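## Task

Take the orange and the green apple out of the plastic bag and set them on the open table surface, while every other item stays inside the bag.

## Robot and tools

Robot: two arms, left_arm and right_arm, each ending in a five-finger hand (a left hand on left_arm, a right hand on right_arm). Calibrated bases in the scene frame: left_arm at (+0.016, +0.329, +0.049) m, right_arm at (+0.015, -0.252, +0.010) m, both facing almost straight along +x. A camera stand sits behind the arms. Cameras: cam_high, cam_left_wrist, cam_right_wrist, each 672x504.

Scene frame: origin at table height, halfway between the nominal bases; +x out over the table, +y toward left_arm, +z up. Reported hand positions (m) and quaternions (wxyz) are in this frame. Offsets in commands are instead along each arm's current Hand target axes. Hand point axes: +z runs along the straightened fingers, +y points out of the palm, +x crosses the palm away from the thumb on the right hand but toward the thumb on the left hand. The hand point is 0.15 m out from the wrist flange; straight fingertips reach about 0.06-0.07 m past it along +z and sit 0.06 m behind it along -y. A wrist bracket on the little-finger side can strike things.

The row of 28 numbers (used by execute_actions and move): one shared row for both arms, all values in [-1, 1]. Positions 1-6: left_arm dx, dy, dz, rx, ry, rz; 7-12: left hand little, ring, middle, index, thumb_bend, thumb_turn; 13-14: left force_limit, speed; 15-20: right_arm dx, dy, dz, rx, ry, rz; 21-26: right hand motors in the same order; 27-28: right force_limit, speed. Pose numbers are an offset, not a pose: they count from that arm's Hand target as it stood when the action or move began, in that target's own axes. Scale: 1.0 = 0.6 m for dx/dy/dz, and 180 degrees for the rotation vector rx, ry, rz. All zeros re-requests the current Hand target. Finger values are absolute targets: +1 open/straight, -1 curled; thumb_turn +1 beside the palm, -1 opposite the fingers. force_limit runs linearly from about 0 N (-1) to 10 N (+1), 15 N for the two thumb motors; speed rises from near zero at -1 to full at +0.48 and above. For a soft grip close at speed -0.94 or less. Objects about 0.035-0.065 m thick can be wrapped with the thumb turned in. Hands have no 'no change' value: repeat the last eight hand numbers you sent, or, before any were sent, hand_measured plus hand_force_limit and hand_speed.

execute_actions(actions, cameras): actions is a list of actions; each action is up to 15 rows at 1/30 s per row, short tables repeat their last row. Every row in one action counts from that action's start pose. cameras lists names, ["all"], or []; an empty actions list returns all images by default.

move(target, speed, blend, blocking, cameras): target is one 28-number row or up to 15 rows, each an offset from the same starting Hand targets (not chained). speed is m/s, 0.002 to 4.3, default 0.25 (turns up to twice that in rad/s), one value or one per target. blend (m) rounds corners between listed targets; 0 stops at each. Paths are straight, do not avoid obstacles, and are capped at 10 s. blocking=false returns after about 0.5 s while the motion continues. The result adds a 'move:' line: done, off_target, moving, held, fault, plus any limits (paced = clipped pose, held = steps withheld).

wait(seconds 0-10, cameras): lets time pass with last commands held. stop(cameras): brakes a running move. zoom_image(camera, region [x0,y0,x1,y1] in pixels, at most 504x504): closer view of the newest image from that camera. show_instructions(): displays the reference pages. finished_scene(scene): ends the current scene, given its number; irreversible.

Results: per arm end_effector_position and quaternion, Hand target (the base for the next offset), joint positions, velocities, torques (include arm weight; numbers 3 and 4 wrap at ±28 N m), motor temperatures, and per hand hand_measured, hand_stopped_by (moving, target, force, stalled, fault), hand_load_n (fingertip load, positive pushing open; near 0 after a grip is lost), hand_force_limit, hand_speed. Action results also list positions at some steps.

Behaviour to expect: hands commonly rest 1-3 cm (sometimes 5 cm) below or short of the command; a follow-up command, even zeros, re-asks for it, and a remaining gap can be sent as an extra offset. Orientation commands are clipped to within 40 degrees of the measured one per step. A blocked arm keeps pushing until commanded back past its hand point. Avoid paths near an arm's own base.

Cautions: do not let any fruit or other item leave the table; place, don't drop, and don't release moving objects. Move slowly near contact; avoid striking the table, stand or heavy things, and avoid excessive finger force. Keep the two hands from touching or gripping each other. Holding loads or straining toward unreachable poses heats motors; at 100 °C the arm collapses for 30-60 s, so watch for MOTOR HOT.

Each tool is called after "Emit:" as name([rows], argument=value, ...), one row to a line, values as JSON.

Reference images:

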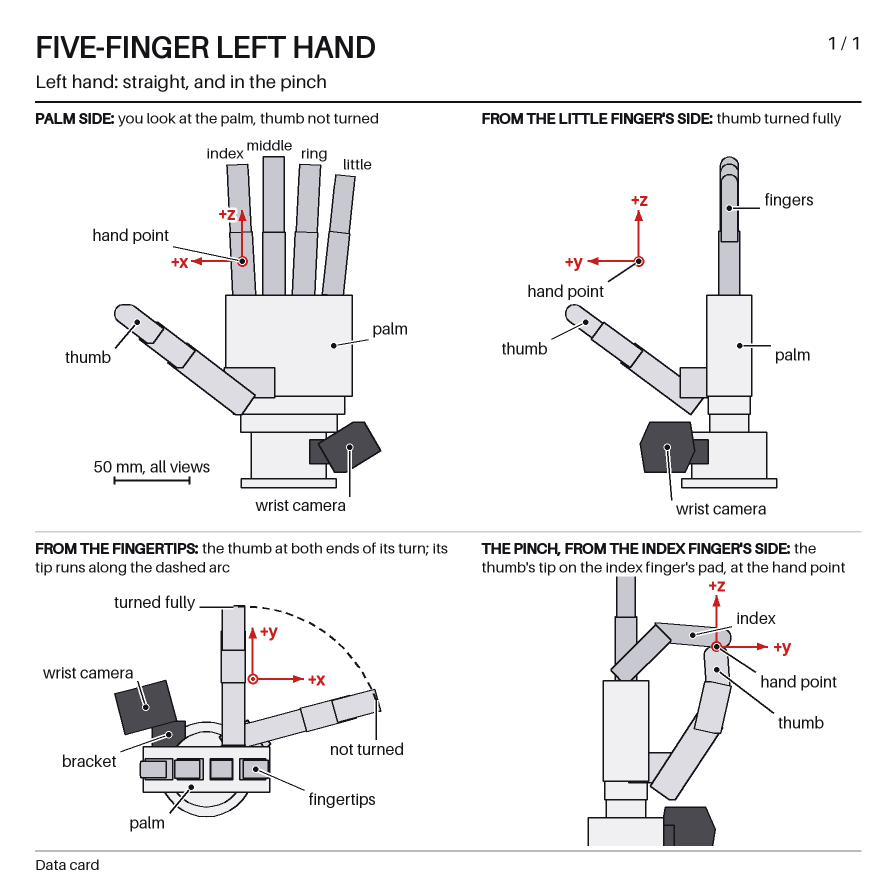

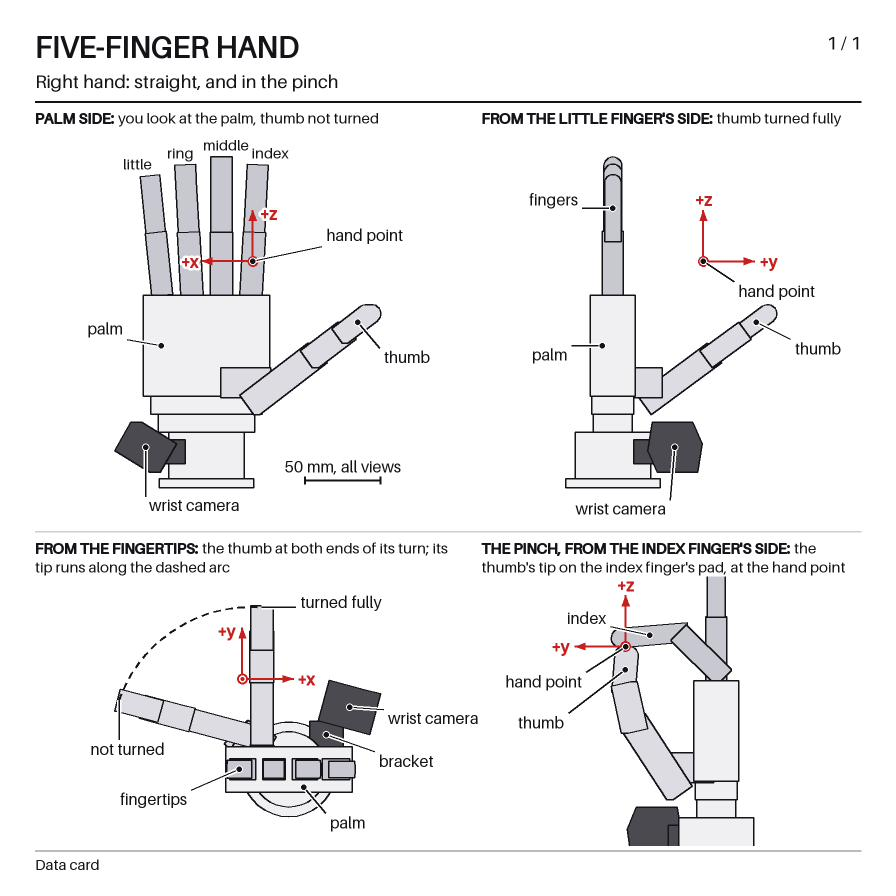

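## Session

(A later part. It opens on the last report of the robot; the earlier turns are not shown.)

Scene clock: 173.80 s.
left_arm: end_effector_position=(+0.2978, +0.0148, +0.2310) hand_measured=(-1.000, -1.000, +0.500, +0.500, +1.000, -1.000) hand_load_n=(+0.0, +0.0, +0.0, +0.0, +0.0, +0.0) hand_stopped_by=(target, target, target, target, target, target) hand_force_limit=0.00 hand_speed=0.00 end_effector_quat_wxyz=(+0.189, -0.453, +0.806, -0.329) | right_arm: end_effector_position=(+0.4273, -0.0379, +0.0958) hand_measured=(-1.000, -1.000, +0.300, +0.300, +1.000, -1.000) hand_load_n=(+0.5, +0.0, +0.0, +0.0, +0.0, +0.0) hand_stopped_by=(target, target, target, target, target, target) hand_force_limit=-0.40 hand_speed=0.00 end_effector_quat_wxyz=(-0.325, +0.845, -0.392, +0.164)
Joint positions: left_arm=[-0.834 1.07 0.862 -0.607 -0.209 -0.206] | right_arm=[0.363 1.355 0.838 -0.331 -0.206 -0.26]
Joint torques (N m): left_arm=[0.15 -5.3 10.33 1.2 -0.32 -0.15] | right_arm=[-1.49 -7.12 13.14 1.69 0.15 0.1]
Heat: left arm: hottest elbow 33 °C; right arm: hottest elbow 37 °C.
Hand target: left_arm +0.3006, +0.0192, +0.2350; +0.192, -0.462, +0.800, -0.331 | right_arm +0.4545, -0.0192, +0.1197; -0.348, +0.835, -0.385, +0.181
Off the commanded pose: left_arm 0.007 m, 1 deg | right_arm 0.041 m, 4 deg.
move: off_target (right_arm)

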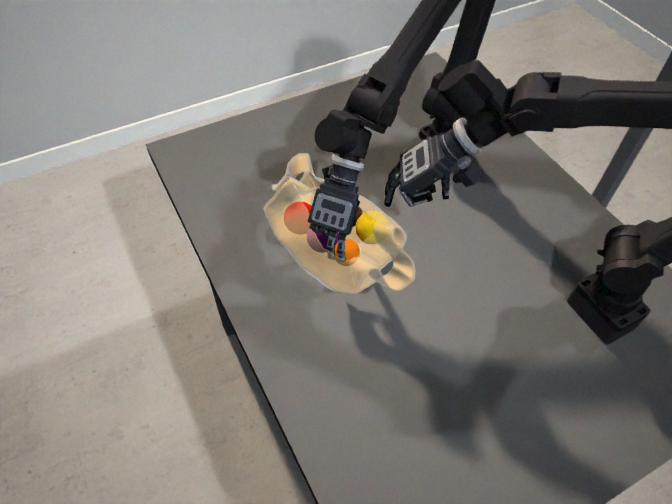

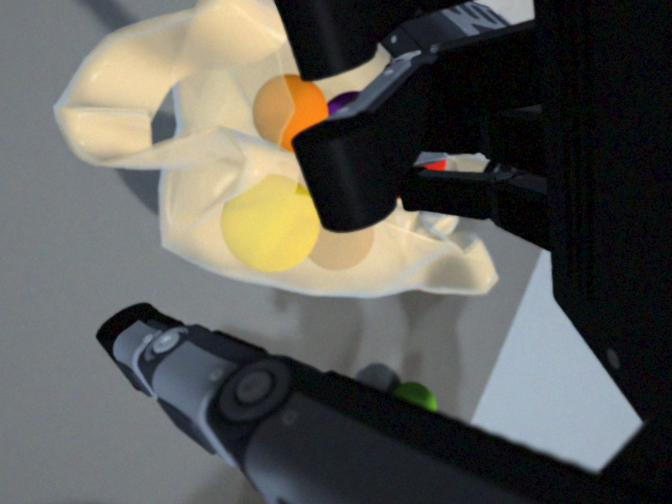

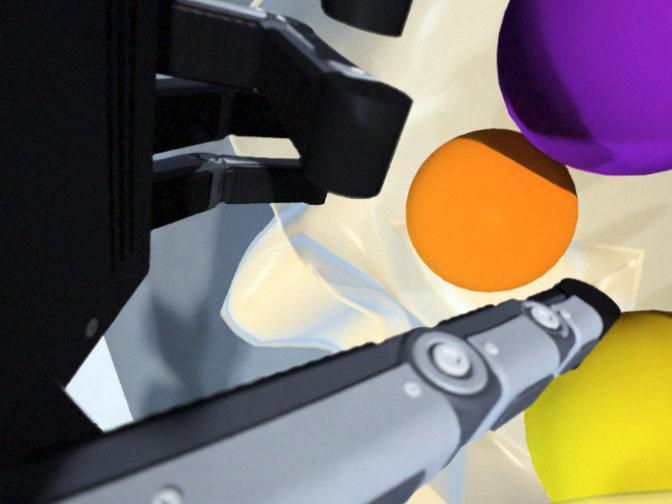

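Emit:
move([
  [0,0,0,0,0,0,-1,-1,0.5,0.5,1,-1,0,0,-0.0032,0.0957,0.0309,0,0,0,-1,-1,0.3,0.3,1,-1,-0.4,0],
], speed=[0.08], cameras=["all"])

Emit:
zoom_image(camera="cam_right_wrist", region=[180, 0, 650, 400])

Scene clock: 176.60 s.
left_arm: end_effector_position=(+0.2978, +0.0148, +0.2310) hand_measured=(-1.000, -1.000, +0.500, +0.500, +1.000, -1.000) hand_load_n=(+0.0, +0.0, +0.0, +0.0, +0.0, +0.0) hand_stopped_by=(target, target, target, target, target, target) hand_force_limit=0.00 hand_speed=0.00 end_effector_quat_wxyz=(+0.189, -0.453, +0.806, -0.329) | right_arm: end_effector_position=(+0.4343, -0.0342, +0.0725) hand_measured=(-1.000, -1.000, +0.300, +0.300, +1.000, -1.000) hand_load_n=(+0.0, +0.0, +0.0, +0.0, +0.0, +0.0) hand_stopped_by=(target, target, target, target, target, target) hand_force_limit=-0.40 hand_speed=0.00 end_effector_quat_wxyz=(-0.349, +0.836, -0.383, +0.183)
Joint positions: left_arm=[-0.834 1.07 0.862 -0.607 -0.209 -0.206] | right_arm=[0.363 1.389 0.772 -0.165 -0.211 -0.26]
Joint torques (N m): left_arm=[0.03 -5.3 10.39 1.2 -0.33 -0.14] | right_arm=[-2.67 -7.88 7.2 1.89 -0.15 -0.11]
Heat: left arm: hottest elbow 33 °C; right arm: hottest elbow 37 °C.
Hand target: left_arm +0.3006, +0.0192, +0.2350; +0.192, -0.462, +0.800, -0.331 | right_arm +0.4341, -0.0360, +0.0652; -0.348, +0.835, -0.385, +0.181
Off the commanded pose: left_arm 0.007 m, 1 deg | right_arm 0.007 m, 0 deg.
move: done

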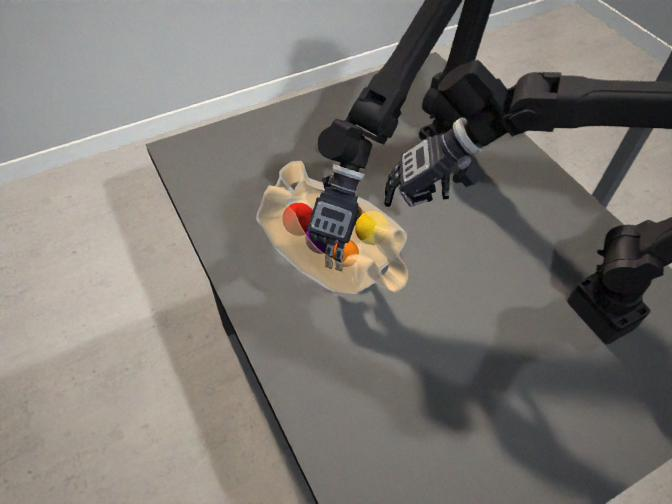

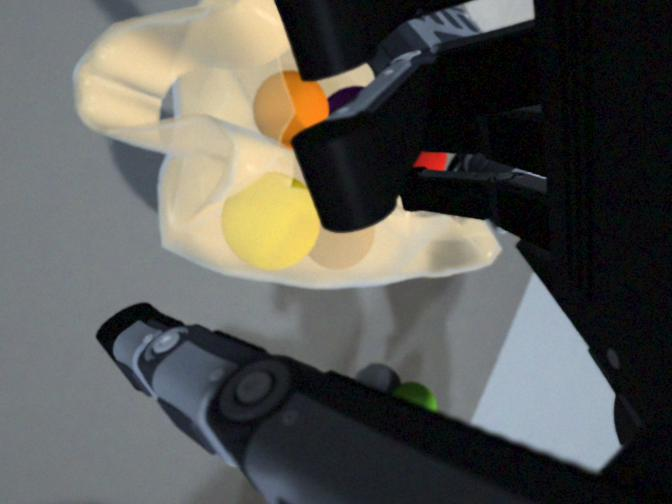

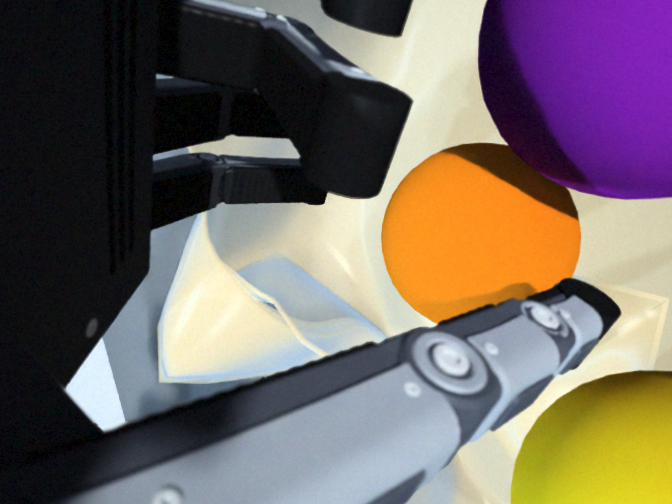

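Scaled by 1.072 from the camera's 672x504 image, which has a finer 960x720 frame.

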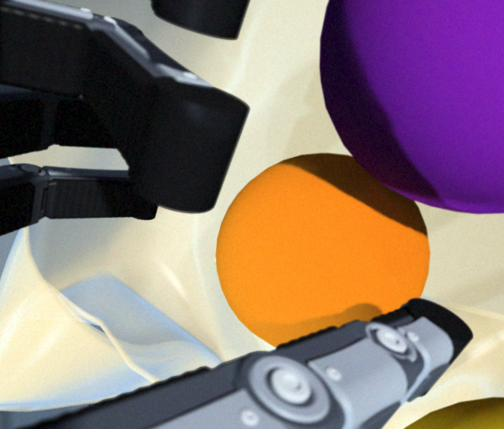

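Emit:
move([
  [0,0,0,0,0,0,-1,-1,0.5,0.5,1,-1,0,0,0.0037,0.0305,0.0202,0,0,0,-1,-1,0.3,0.3,1,-1,-0.4,0],
], speed=[0.06], cameras=["cam_right_wrist"])

Scene clock: 178.40 s.
left_arm: end_effector_position=(+0.2978, +0.0148, +0.2310) hand_measured=(-1.000, -1.000, +0.500, +0.500, +1.000, -1.000) hand_load_n=(+0.0, +0.0, +0.0, +0.0, +0.0, +0.0) hand_stopped_by=(target, target, target, target, target, target) hand_force_limit=0.00 hand_speed=0.00 end_effector_quat_wxyz=(+0.189, -0.453, +0.806, -0.329) | right_arm: end_effector_position=(+0.4316, -0.0341, +0.0518) hand_measured=(-1.000, -1.000, +0.300, +0.300, +1.000, -1.000) hand_load_n=(+0.0, +0.0, -0.5, +0.0, +0.0, +0.0) hand_stopped_by=(target, target, target, target, target, target) hand_force_limit=-0.40 hand_speed=0.00 end_effector_quat_wxyz=(-0.351, +0.836, -0.382, +0.181)
Joint positions: left_arm=[-0.834 1.07 0.862 -0.607 -0.209 -0.206] | right_arm=[0.362 1.425 0.738 -0.097 -0.218 -0.26]
Joint torques (N m): left_arm=[0.21 -5.36 10.35 1.21 -0.34 -0.14] | right_arm=[-3.9 -7.47 6.95 1.91 -0.16 -0.14]
Heat: left arm: hottest elbow 33 °C; right arm: hottest elbow 37 °C.
Hand target: left_arm +0.3006, +0.0192, +0.2350; +0.192, -0.462, +0.800, -0.331 | right_arm +0.4331, -0.0409, +0.0438; -0.348, +0.835, -0.385, +0.181
Off the commanded pose: left_arm 0.007 m, 1 deg | right_arm 0.011 m, 1 deg.
move: off_target (right_arm)
Images, in order (width x height): cam_right_wrist 672x504.

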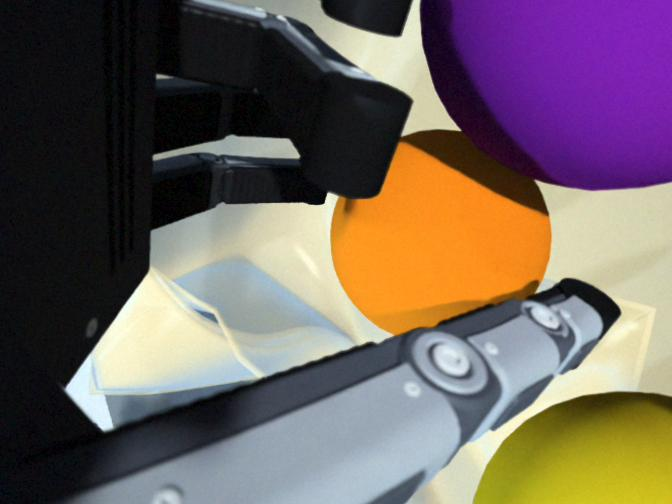

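Emit:
move(target=[0,0,0,0,0,0,-1,-1,0.5,0.5,1,-1,0,0,0,0,0,0,0,0,-1,-1,-0.35,-0.35,-0.3,-1,-0.1,-0.75], cameras=["all"])

Scene clock: 181.50 s.
left_arm: end_effector_position=(+0.2978, +0.0148, +0.2310) hand_measured=(-1.000, -1.000, +0.500, +0.500, +1.000, -1.000) hand_load_n=(+0.0, +0.0, +0.0, +0.0, +0.0, +0.0) hand_stopped_by=(target, target, target, target, target, target) hand_force_limit=0.00 hand_speed=0.00 end_effector_quat_wxyz=(+0.189, -0.453, +0.806, -0.329) | right_arm: end_effector_position=(+0.4316, -0.0341, +0.0518) hand_measured=(-1.000, -1.000, +0.004, -0.018, +0.854, -1.000) hand_load_n=(+0.0, +0.0, +3.5, +6.5, +9.0, +0.0) hand_stopped_by=(target, target, force, force, force, target) hand_force_limit=-0.10 hand_speed=-0.75 end_effector_quat_wxyz=(-0.351, +0.836, -0.382, +0.181)
Joint positions: left_arm=[-0.834 1.07 0.862 -0.607 -0.209 -0.206] | right_arm=[0.362 1.425 0.738 -0.097 -0.218 -0.26]
Joint torques (N m): left_arm=[0.03 -5.3 10.3 1.18 -0.32 -0.14] | right_arm=[-3.55 -7.94 6.83 1.92 -0.13 -0.16]
Heat: left arm: hottest elbow 33 °C; right arm: hottest elbow 36 °C.
Hand target: left_arm +0.3006, +0.0192, +0.2350; +0.192, -0.462, +0.800, -0.331 | right_arm +0.4330, -0.0409, +0.0437; -0.348, +0.835, -0.385, +0.181
Off the commanded pose: left_arm 0.007 m, 1 deg | right_arm 0.011 m, 1 deg.
move: off_target (right_arm)

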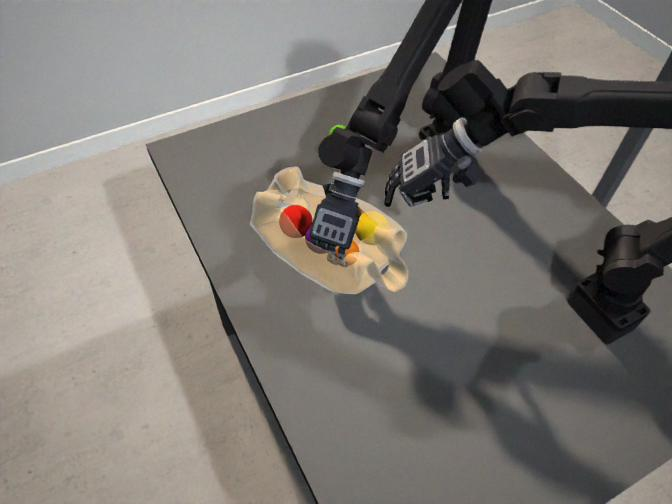

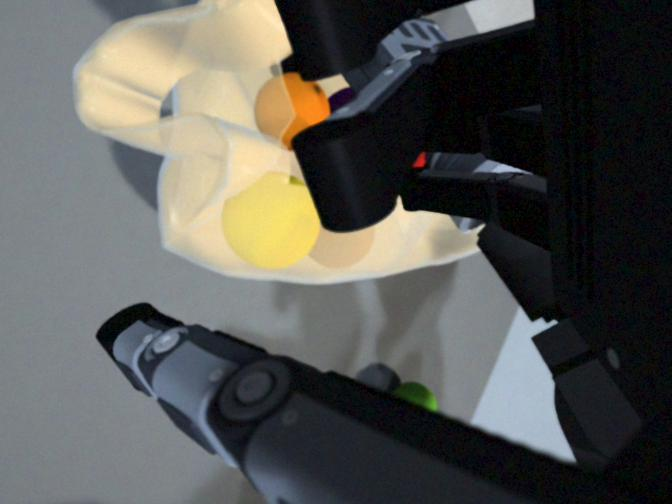

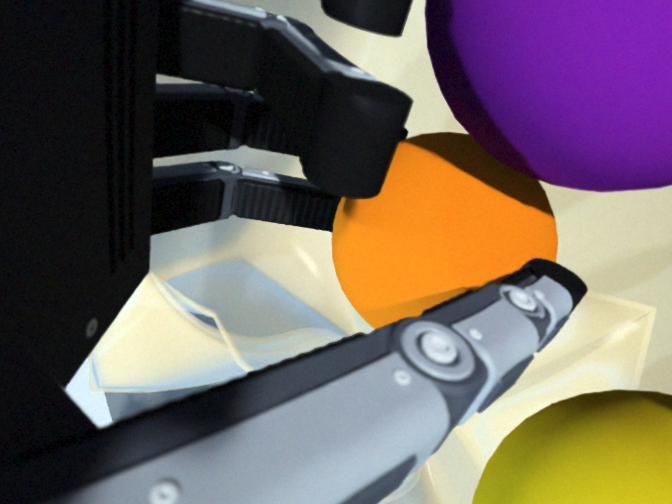

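Emit:
move(target=[0,0,0,0,0,0,-1,-1,0.5,0.5,1,-1,0,0,0,-0.09,-0.09,0,0,0,-1,-1,-0.35,-0.35,-0.3,-1,-0.1,-0.75], speed=0.1, cameras=["all"])

Scene clock: 183.40 s.
left_arm: end_effector_position=(+0.2978, +0.0148, +0.2310) hand_measured=(-1.000, -1.000, +0.500, +0.500, +1.000, -1.000) hand_load_n=(+0.0, +0.0, +0.0, +0.0, +0.0, +0.0) hand_stopped_by=(target, target, target, target, target, target) hand_force_limit=0.00 hand_speed=0.00 end_effector_quat_wxyz=(+0.189, -0.453, +0.806, -0.329) | right_arm: end_effector_position=(+0.4043, -0.0445, +0.0884) hand_measured=(-1.000, -1.000, +0.004, -0.018, +0.854, -1.000) hand_load_n=(+0.0, +0.0, +3.5, +6.5, +9.0, -0.5) hand_stopped_by=(target, target, force, force, force, target) hand_force_limit=-0.10 hand_speed=-0.75 end_effector_quat_wxyz=(-0.328, +0.845, -0.390, +0.159)
Joint positions: left_arm=[-0.834 1.07 0.862 -0.607 -0.209 -0.206] | right_arm=[0.362 1.305 0.768 -0.314 -0.218 -0.26]
Joint torques (N m): left_arm=[0.21 -5.3 10.36 1.18 -0.33 -0.14] | right_arm=[-2.78 -8.76 12.83 0.8 -0.02 -0.11]
Heat: left arm: hottest elbow 33 °C; right arm: hottest elbow 36 °C.
Hand target: left_arm +0.3006, +0.0192, +0.2350; +0.192, -0.462, +0.800, -0.331 | right_arm +0.4302, -0.0399, +0.1201; -0.348, +0.835, -0.385, +0.181
Off the commanded pose: left_arm 0.007 m, 1 deg | right_arm 0.041 m, 4 deg.
move: off_target (right_arm)

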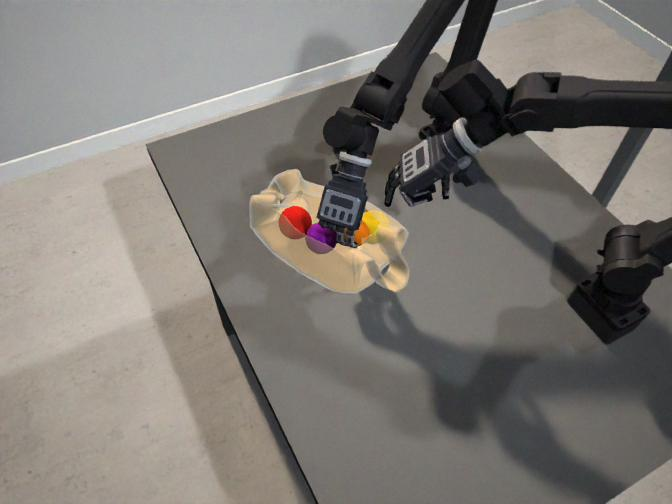

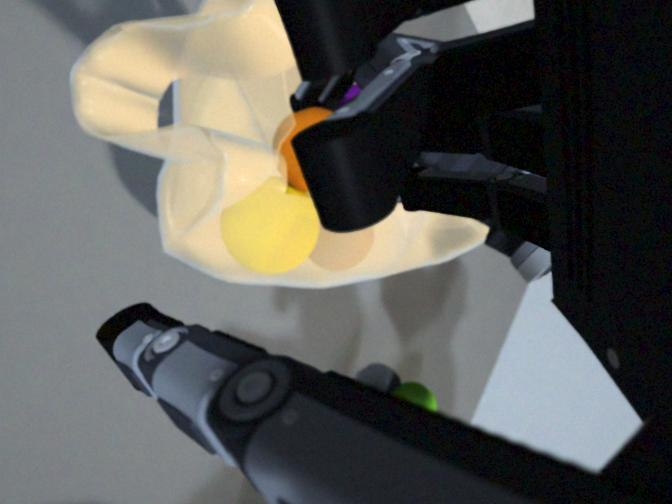

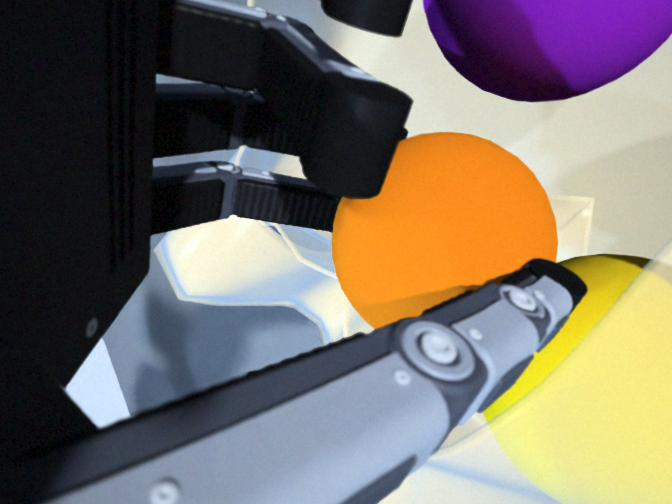

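Emit:
move(target=[0,0,0,0,0,0,-1,-1,0.5,0.5,1,-1,0,0,0,-0.118,-0.071,0,0,0,-1,-1,-0.35,-0.35,-0.3,-1,-0.1,-0.75], speed=0.12, cameras=["all"])

Scene clock: 185.47 s.
left_arm: end_effector_position=(+0.2978, +0.0148, +0.2310) hand_measured=(-1.000, -1.000, +0.500, +0.500, +1.000, -1.000) hand_load_n=(+0.0, +0.0, +0.0, +0.0, +0.0, +0.0) hand_stopped_by=(target, target, target, target, target, target) hand_force_limit=0.00 hand_speed=0.00 end_effector_quat_wxyz=(+0.189, -0.453, +0.806, -0.329) | right_arm: end_effector_position=(+0.4240, -0.0389, +0.1640) hand_measured=(-1.000, -1.000, +0.004, -0.018, +0.854, -1.000) hand_load_n=(+0.5, +0.0, +3.5, +6.5, +9.0, +0.0) hand_stopped_by=(target, target, force, force, force, target) hand_force_limit=-0.10 hand_speed=-0.75 end_effector_quat_wxyz=(-0.325, +0.845, -0.392, +0.162)
Joint positions: left_arm=[-0.834 1.07 0.862 -0.607 -0.209 -0.206] | right_arm=[0.362 1.266 0.953 -0.539 -0.209 -0.26]
Joint torques (N m): left_arm=[0.03 -5.3 10.33 1.22 -0.32 -0.15] | right_arm=[-1.49 -8.82 14.02 0.95 0.13 0.05]
Heat: left arm: hottest elbow 33 °C; right arm: hottest elbow 37 °C.
Hand target: left_arm +0.3006, +0.0192, +0.2350; +0.192, -0.462, +0.800, -0.331 | right_arm +0.4425, -0.0261, +0.2008; -0.348, +0.835, -0.385, +0.181
Off the commanded pose: left_arm 0.007 m, 1 deg | right_arm 0.043 m, 4 deg.
move: off_target (right_arm)

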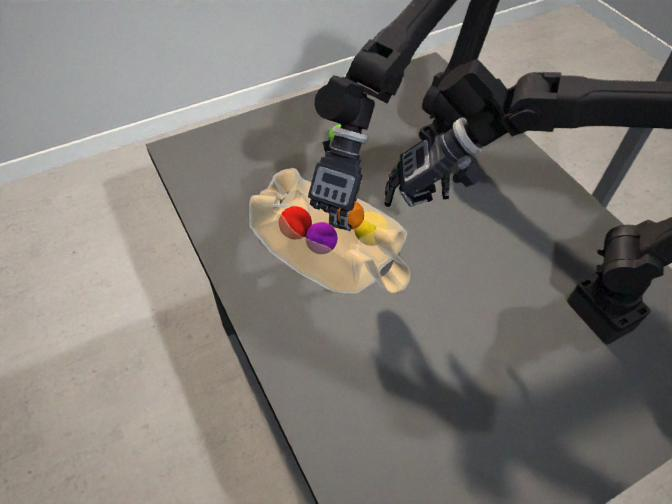

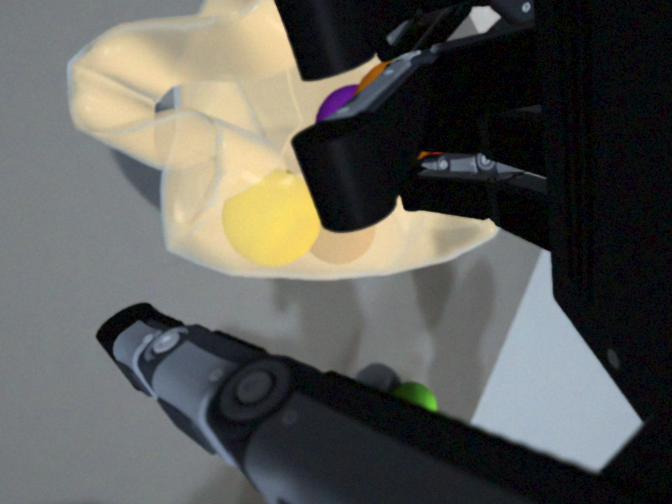

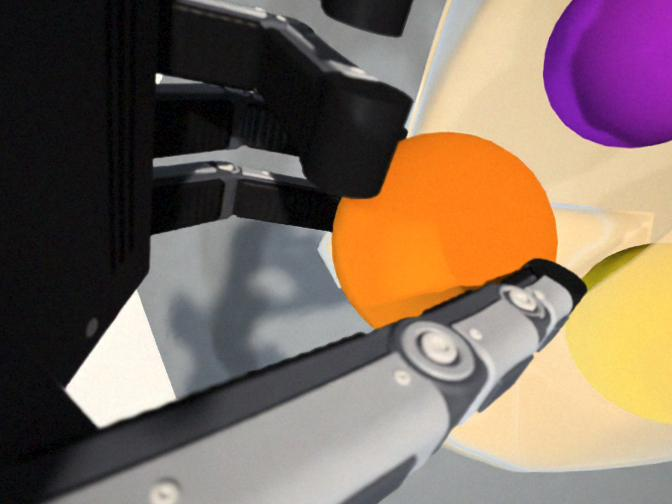

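Emit:
move([
  [0,0,0,0,0,0,-1,-1,0.5,0.5,1,-1,0,0,0.129,0.049,-0.190,0,0.0746,0.0746,-1,-1,-0.35,-0.35,-0.3,-1,-0.1,-0.75],
  [0,0,0,0,0,0,-1,-1,0.5,0.5,1,-1,0,0,0.452,0.352,-0.446,0,0.212,0.212,-1,-1,-0.35,-0.35,-0.3,-1,-0.1,-0.75],
], speed=0.2, blend=0.05, cameras=["all"])

Scene clock: 192.73 s.
left_arm: end_effector_position=(+0.2978, +0.0148, +0.2310) hand_measured=(-1.000, -1.000, +0.500, +0.500, +1.000, -1.000) hand_load_n=(+0.0, +0.0, +0.0, +0.0, +0.0, +0.0) hand_stopped_by=(target, target, target, target, target, target) hand_force_limit=0.00 hand_speed=0.00 end_effector_quat_wxyz=(+0.189, -0.453, +0.806, -0.329) | right_arm: end_effector_position=(+0.3476, -0.4396, +0.2330) hand_measured=(-1.000, -1.000, +0.004, -0.018, +0.854, -1.000) hand_load_n=(+0.0, +0.0, +3.5, +6.5, +9.0, -0.5) hand_stopped_by=(target, target, force, force, force, target) hand_force_limit=-0.10 hand_speed=-0.75 end_effector_quat_wxyz=(+0.244, -0.561, +0.731, -0.301)
Joint positions: left_arm=[-0.834 1.07 0.862 -0.607 -0.209 -0.206] | right_arm=[-0.704 0.994 0.919 -0.757 -0.327 -0.313]
Joint torques (N m): left_arm=[0.32 -5.25 10.32 1.2 -0.33 -0.14] | right_arm=[-2.96 -3.9 10.97 1.84 -0.27 -0.26]
Motor temperatures (°C): left_arm=[23 29 33 26 25 23] | right_arm=[27 28 39 24 22 24]
Heat: left arm: hottest elbow 33 °C; right arm: hottest elbow 39 °C.
Hand target: left_arm +0.3006, +0.0192, +0.2350; +0.192, -0.462, +0.800, -0.331 | right_arm +0.3535, -0.4504, +0.2429; +0.245, -0.563, +0.723, -0.318
Off the commanded pose: left_arm 0.007 m, 1 deg | right_arm 0.016 m, 2 deg.
move: off_target (right_arm)

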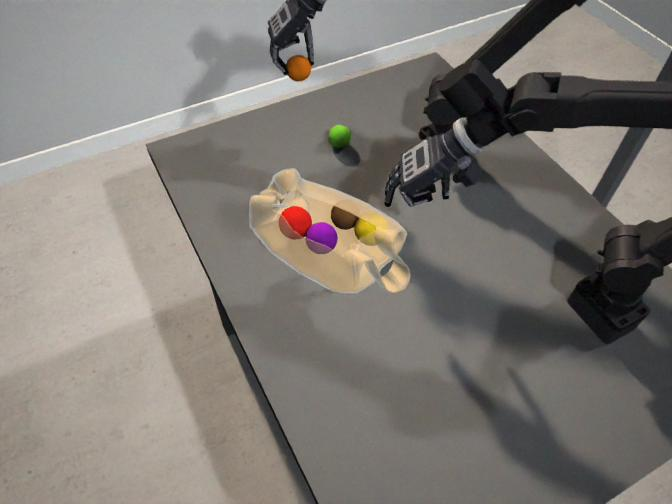

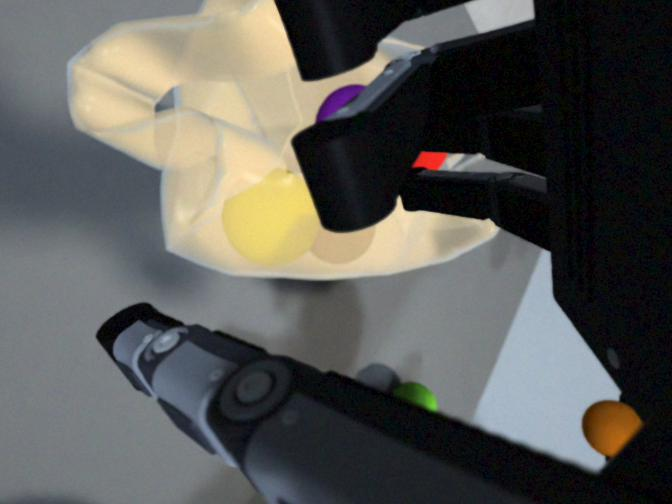

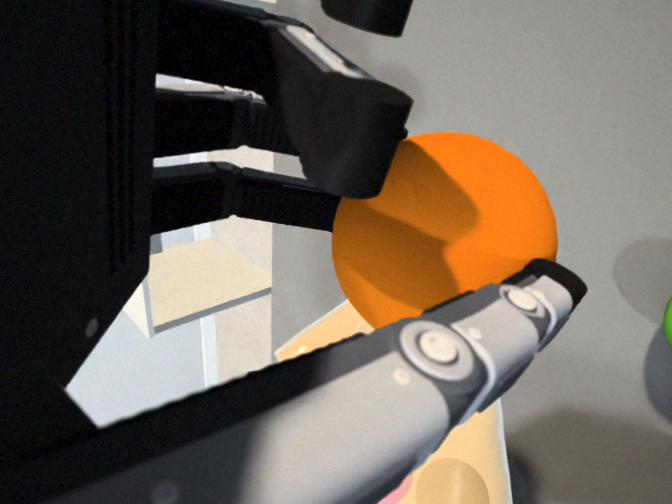

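Emit:
move(target=[0,0,0,0,0,0,-1,-1,0.5,0.5,1,-1,0,0,0,0.224,0.2,0,0,0,-1,-1,-0.35,-0.35,-0.3,-1,-0.1,-0.75], speed=0.15, cameras=["all"])

Scene clock: 195.40 s.
left_arm: end_effector_position=(+0.2978, +0.0148, +0.2310) hand_measured=(-1.000, -1.000, +0.500, +0.500, +1.000, -1.000) hand_load_n=(+0.0, +0.0, +0.0, +0.0, +0.0, +0.0) hand_stopped_by=(target, target, target, target, target, target) hand_force_limit=0.00 hand_speed=0.00 end_effector_quat_wxyz=(+0.189, -0.453, +0.806, -0.329) | right_arm: end_effector_position=(+0.3534, -0.4453, +0.0679) hand_measured=(-1.000, -1.000, +0.004, -0.018, +0.854, -1.000) hand_load_n=(+0.5, +0.0, +3.5, +6.5, +9.0, -0.5) hand_stopped_by=(target, target, force, force, force, target) hand_force_limit=-0.10 hand_speed=-0.75 end_effector_quat_wxyz=(+0.247, -0.562, +0.724, -0.315)
Joint positions: left_arm=[-0.834 1.07 0.862 -0.607 -0.209 -0.206] | right_arm=[-0.707 1.183 0.572 -0.191 -0.332 -0.32]
Joint torques (N m): left_arm=[0.21 -5.3 10.33 1.22 -0.33 -0.14] | right_arm=[-3.49 -4.37 7.41 1.98 -0.27 -0.25]
Heat: left arm: hottest elbow 33 °C; right arm: hottest elbow 38 °C.
Hand target: left_arm +0.3006, +0.0192, +0.2350; +0.192, -0.462, +0.800, -0.331 | right_arm +0.3503, -0.4502, +0.0626; +0.245, -0.563, +0.723, -0.317
Off the commanded pose: left_arm 0.007 m, 1 deg | right_arm 0.008 m, 0 deg.
move: done

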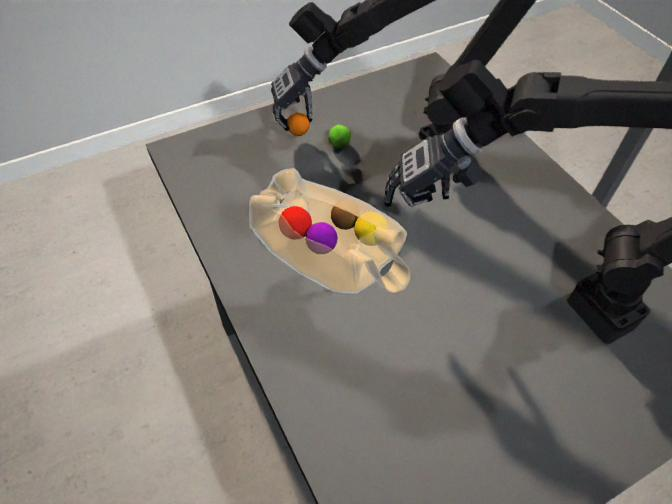

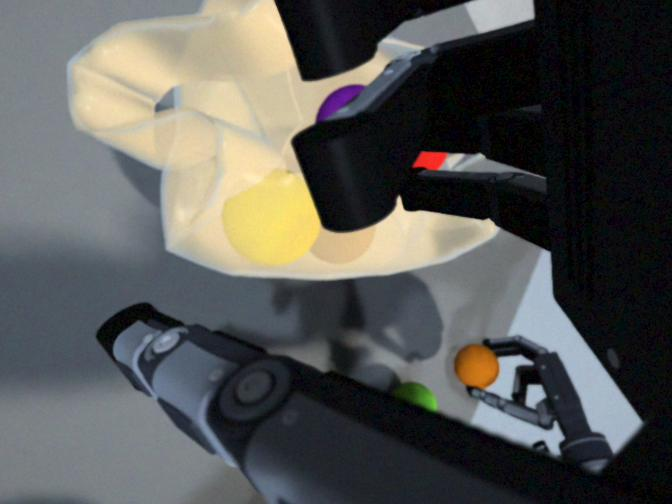

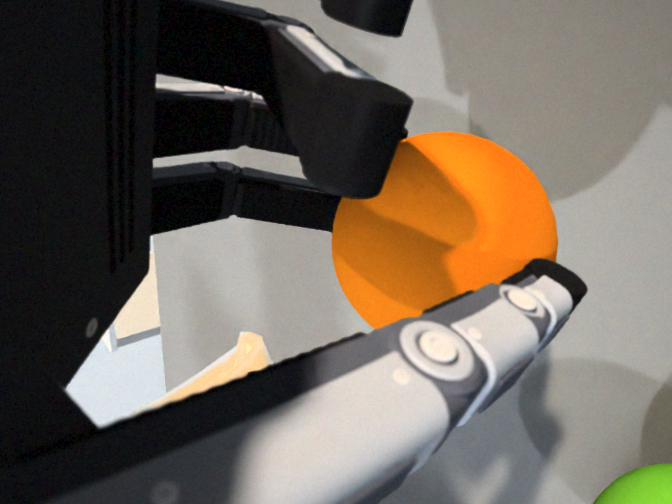

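Emit:
move(target=[0,0,0,0,0,0,-1,-1,0.5,0.5,1,-1,0,0,0,0.0165,0.0165,0,0,0,-1,-1,-0.35,-0.35,-0.3,-1,-0.1,-0.75], speed=0.04, cameras=["cam_right_wrist"])

Emit:
move(target=[0,0,0,0,0,0,-1,-1,0.5,0.5,1,-1,0,0,0,0.0059,0.0059,0,0,0,-1,-1,-0.35,-0.35,-0.3,-1,-0.1,-0.75], speed=0.03, cameras=["cam_right_wrist"])

Scene clock: 197.07 s.
left_arm: end_effector_position=(+0.2978, +0.0148, +0.2310) hand_measured=(-1.000, -1.000, +0.500, +0.500, +1.000, -1.000) hand_load_n=(+0.0, +0.0, +0.0, +0.0, +0.0, +0.0) hand_stopped_by=(target, target, target, target, target, target) hand_force_limit=0.00 hand_speed=0.00 end_effector_quat_wxyz=(+0.189, -0.453, +0.806, -0.329) | right_arm: end_effector_position=(+0.3548, -0.4465, +0.0551) hand_measured=(-1.000, -1.000, +0.004, -0.018, +0.854, -1.000) hand_load_n=(+0.0, +0.0, +3.5, +6.5, +9.0, -0.5) hand_stopped_by=(target, target, force, force, force, target) hand_force_limit=-0.10 hand_speed=-0.75 end_effector_quat_wxyz=(+0.248, -0.562, +0.723, -0.316)
Joint positions: left_arm=[-0.834 1.07 0.862 -0.607 -0.209 -0.206] | right_arm=[-0.707 1.216 0.554 -0.136 -0.332 -0.32]
Joint torques (N m): left_arm=[0.09 -5.25 10.36 1.22 -0.33 -0.14] | right_arm=[-3.19 -4.37 6.95 1.91 -0.24 -0.23]
Heat: left arm: hottest elbow 33 °C; right arm: hottest elbow 38 °C.
Hand target: left_arm +0.3006, +0.0192, +0.2350; +0.192, -0.462, +0.800, -0.331 | right_arm +0.3508, -0.4504, +0.0486; +0.245, -0.563, +0.723, -0.318
Off the commanded pose: left_arm 0.007 m, 1 deg | right_arm 0.009 m, 0 deg.
move: done
Images, in order (width x height): cam_right_wrist 672x504.

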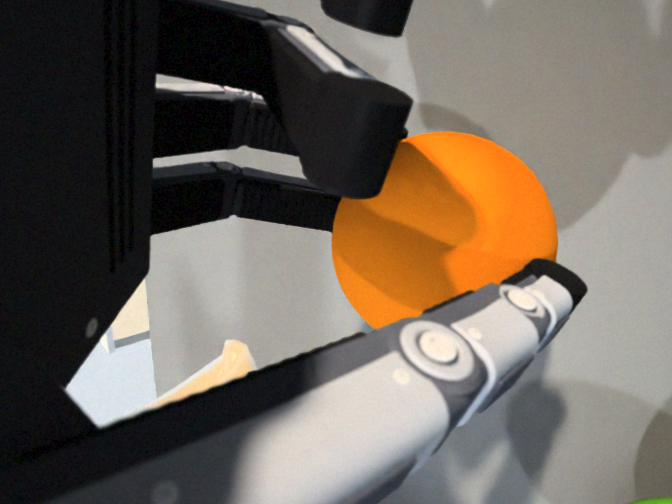

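Scene clock: 197.93 s.
left_arm: end_effector_position=(+0.2978, +0.0148, +0.2310) hand_measured=(-1.000, -1.000, +0.500, +0.500, +1.000, -1.000) hand_load_n=(+0.0, +0.0, +0.0, +0.0, +0.0, +0.0) hand_stopped_by=(target, target, target, target, target, target) hand_force_limit=0.00 hand_speed=0.00 end_effector_quat_wxyz=(+0.189, -0.453, +0.806, -0.329) | right_arm: end_effector_position=(+0.3550, -0.4466, +0.0501) hand_measured=(-1.000, -1.000, +0.004, -0.018, +0.854, -1.000) hand_load_n=(+0.0, +0.0, +3.5, +6.5, +8.5, -0.5) hand_stopped_by=(target, target, force, force, force, target) hand_force_limit=-0.10 hand_speed=-0.75 end_effector_quat_wxyz=(+0.248, -0.562, +0.723, -0.316)
Joint positions: left_arm=[-0.834 1.07 0.862 -0.607 -0.209 -0.206] | right_arm=[-0.707 1.229 0.548 -0.117 -0.332 -0.32]
Joint torques (N m): left_arm=[0.09 -5.42 10.33 1.18 -0.33 -0.14] | right_arm=[-3.49 -5.07 6.87 1.95 -0.22 -0.24]
Heat: left arm: hottest elbow 33 °C; right arm: hottest elbow 38 °C.
Hand target: left_arm +0.3006, +0.0192, +0.2350; +0.192, -0.462, +0.800, -0.331 | right_arm +0.3510, -0.4505, +0.0436; +0.245, -0.563, +0.723, -0.317
Off the commanded pose: left_arm 0.007 m, 1 deg | right_arm 0.009 m, 0 deg.
move: done
Images, in order (width x height): cam_right_wrist 672x504.

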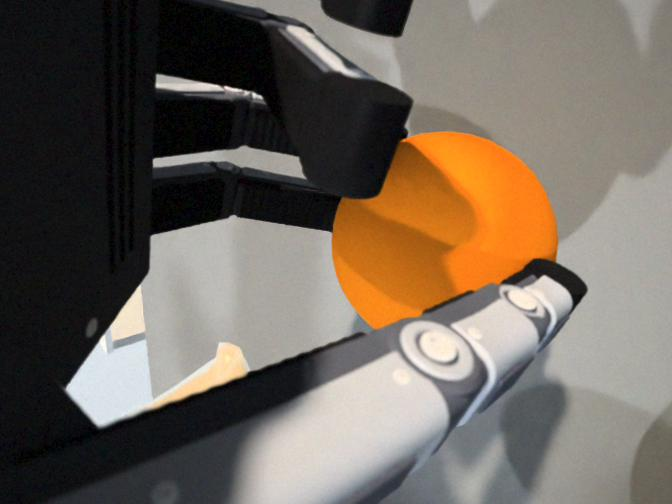

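Emit:
move(target=[0,0,0,0,0,0,-1,-1,0.5,0.5,1,-1,0,0,0,0.0047,0.0047,0,0,0,-1,-1,-0.35,-0.35,-0.3,-1,-0.1,-0.75], speed=0.03, cameras=["cam_right_wrist"])

Scene clock: 199.10 s.
left_arm: end_effector_position=(+0.2978, +0.0148, +0.2310) hand_measured=(-1.000, -1.000, +0.500, +0.500, +1.000, -1.000) hand_load_n=(+0.0, +0.0, +0.0, +0.0, +0.0, +0.0) hand_stopped_by=(target, target, target, target, target, target) hand_force_limit=0.00 hand_speed=0.00 end_effector_quat_wxyz=(+0.189, -0.453, +0.806, -0.329) | right_arm: end_effector_position=(+0.3571, -0.4484, +0.0486) hand_measured=(-1.000, -1.000, +0.004, -0.018, +0.854, -1.000) hand_load_n=(+0.0, +0.0, +3.5, +6.5, +9.0, +0.0) hand_stopped_by=(target, target, force, force, force, target) hand_force_limit=-0.10 hand_speed=-0.75 end_effector_quat_wxyz=(+0.248, -0.562, +0.722, -0.319)
Joint positions: left_arm=[-0.834 1.07 0.862 -0.607 -0.209 -0.206] | right_arm=[-0.707 1.239 0.548 -0.101 -0.332 -0.32]
Joint torques (N m): left_arm=[0.21 -5.3 10.37 1.21 -0.33 -0.15] | right_arm=[-3.55 -5.01 6.42 2 -0.21 -0.21]
Heat: left arm: hottest elbow 33 °C; right arm: hottest elbow 38 °C.
Hand target: left_arm +0.3006, +0.0192, +0.2350; +0.192, -0.462, +0.800, -0.331 | right_arm +0.3512, -0.4506, +0.0397; +0.245, -0.563, +0.723, -0.318
Off the commanded pose: left_arm 0.007 m, 1 deg | right_arm 0.011 m, 0 deg.
move: off_target (right_arm)
Images, in order (width x height): cam_right_wrist 672x504.

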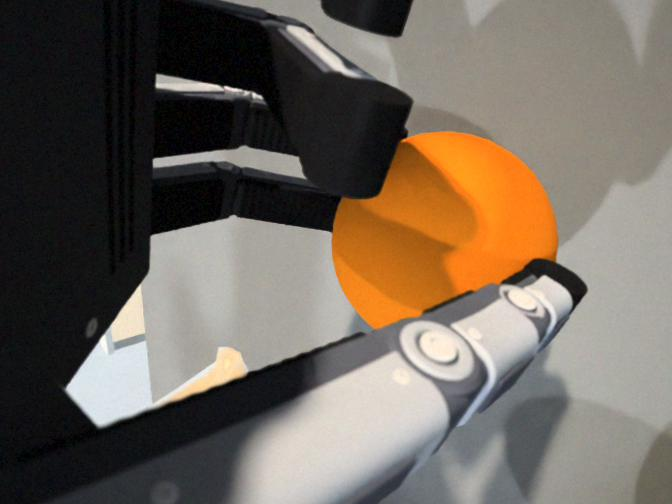

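Emit:
move(target=[0,0,0,0,0,0,-1,-1,0.5,0.5,1,-1,0,0,0,-0.0047,-0.0047,0,0,0,-1,-1,0.6,0.6,1,-1,-0.4,-0.7], speed=0.05, cameras=["cam_right_wrist"])

Scene clock: 200.47 s.
left_arm: end_effector_position=(+0.2978, +0.0148, +0.2310) hand_measured=(-1.000, -1.000, +0.500, +0.500, +1.000, -1.000) hand_load_n=(+0.0, +0.5, +0.0, +0.0, +0.0, +0.0) hand_stopped_by=(target, target, target, target, target, target) hand_force_limit=0.00 hand_speed=0.00 end_effector_quat_wxyz=(+0.189, -0.453, +0.806, -0.329) | right_arm: end_effector_position=(+0.3571, -0.4484, +0.0486) hand_measured=(-1.000, -1.000, +0.600, +0.600, +1.000, -1.000) hand_load_n=(+0.0, +0.0, +0.0, +0.0, +0.0, +0.0) hand_stopped_by=(target, target, target, target, target, target) hand_force_limit=-0.40 hand_speed=-0.70 end_effector_quat_wxyz=(+0.248, -0.562, +0.722, -0.319)
Joint positions: left_arm=[-0.834 1.07 0.862 -0.607 -0.209 -0.206] | right_arm=[-0.707 1.239 0.548 -0.101 -0.332 -0.32]
Joint torques (N m): left_arm=[0.09 -5.13 10.32 1.21 -0.33 -0.14] | right_arm=[-3.25 -5.54 6.78 1.37 -0.25 -0.24]
Heat: left arm: hottest elbow 33 °C; right arm: hottest elbow 38 °C.
Hand target: left_arm +0.3006, +0.0192, +0.2350; +0.192, -0.462, +0.800, -0.331 | right_arm +0.3511, -0.4506, +0.0437; +0.245, -0.563, +0.723, -0.318
Off the commanded pose: left_arm 0.007 m, 1 deg | right_arm 0.008 m, 0 deg.
move: done
Images, in order (width x height): cam_right_wrist 672x504.

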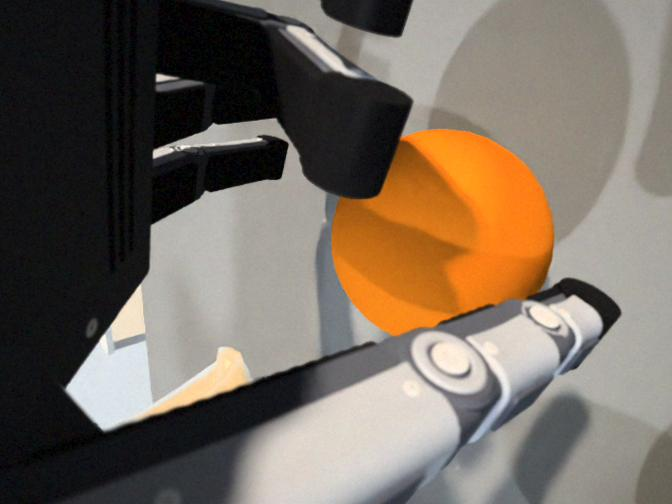

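Emit:
move([
  [0,0,0,0,0,0,-1,-1,0.5,0.5,1,-1,0,0,0,0,0,0,0,0,-1,-1,0.95,0.95,1,-1,-0.4,-0.4],
  [0,0,0,0,0,0,-1,-1,0.5,0.5,1,-1,0,0,0,-0.136,-0.106,0,0,0,-1,-1,0.95,0.95,1,-1,-0.4,-0.4],
  [0,0,0,0,0,0,-1,-1,0.5,0.5,1,-1,0,0,0,-0.236,-0.306,0,0,0,-1,-1,0.95,0.95,1,-1,-0.4,-0.4],
], speed=[0.1,0.08,0.2], blend=[0,0.03,0], cameras=["all"])

Scene clock: 205.13 s.
left_arm: end_effector_position=(+0.2978, +0.0148, +0.2310) hand_measured=(-1.000, -1.000, +0.500, +0.500, +1.000, -1.000) hand_load_n=(+0.0, +0.0, +0.0, +0.0, +0.0, +0.0) hand_stopped_by=(target, target, target, target, target, target) hand_force_limit=0.00 hand_speed=0.00 end_effector_quat_wxyz=(+0.189, -0.453, +0.806, -0.329) | right_arm: end_effector_position=(+0.3067, -0.4255, +0.2394) hand_measured=(-1.000, -1.000, +0.950, +0.950, +1.000, -1.000) hand_load_n=(+0.0, +0.0, +0.0, +0.0, +0.0, +0.0) hand_stopped_by=(target, target, target, target, target, target) hand_force_limit=-0.40 hand_speed=-0.40 end_effector_quat_wxyz=(+0.244, -0.563, +0.735, -0.288)
Joint positions: left_arm=[-0.834 1.07 0.862 -0.607 -0.209 -0.206] | right_arm=[-0.766 0.898 0.892 -0.87 -0.373 -0.363]
Joint torques (N m): left_arm=[0.26 -5.25 10.33 1.21 -0.32 -0.14] | right_arm=[-3.6 -3.19 14.48 0.8 -0.29 -0.24]
Heat: left arm: hottest elbow 33 °C; right arm: hottest elbow 38 °C.
Hand target: left_arm +0.3006, +0.0192, +0.2350; +0.192, -0.462, +0.800, -0.331 | right_arm +0.3137, -0.4401, +0.2723; +0.245, -0.563, +0.723, -0.318
Off the commanded pose: left_arm 0.007 m, 1 deg | right_arm 0.037 m, 4 deg.
move: off_target (right_arm)

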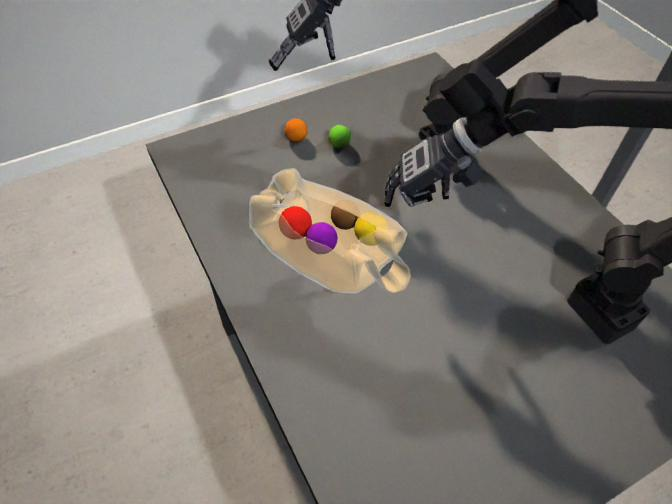

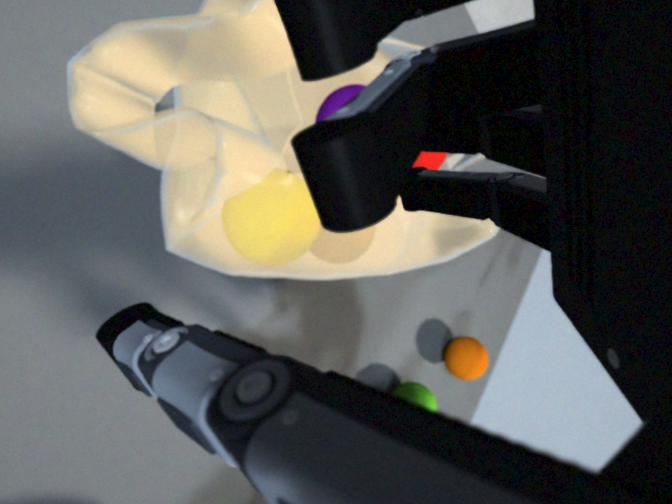

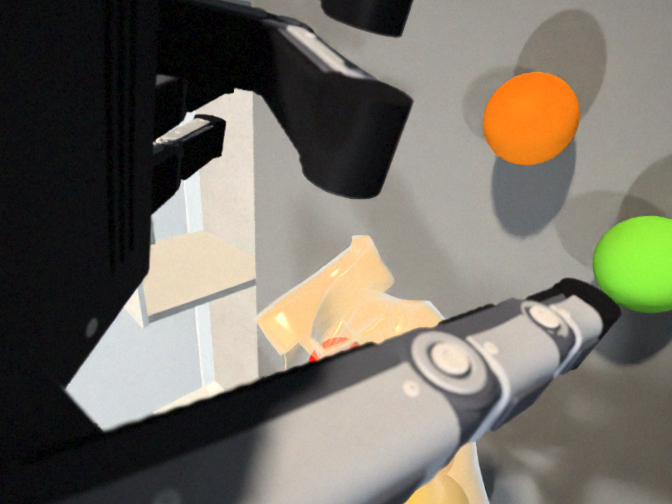

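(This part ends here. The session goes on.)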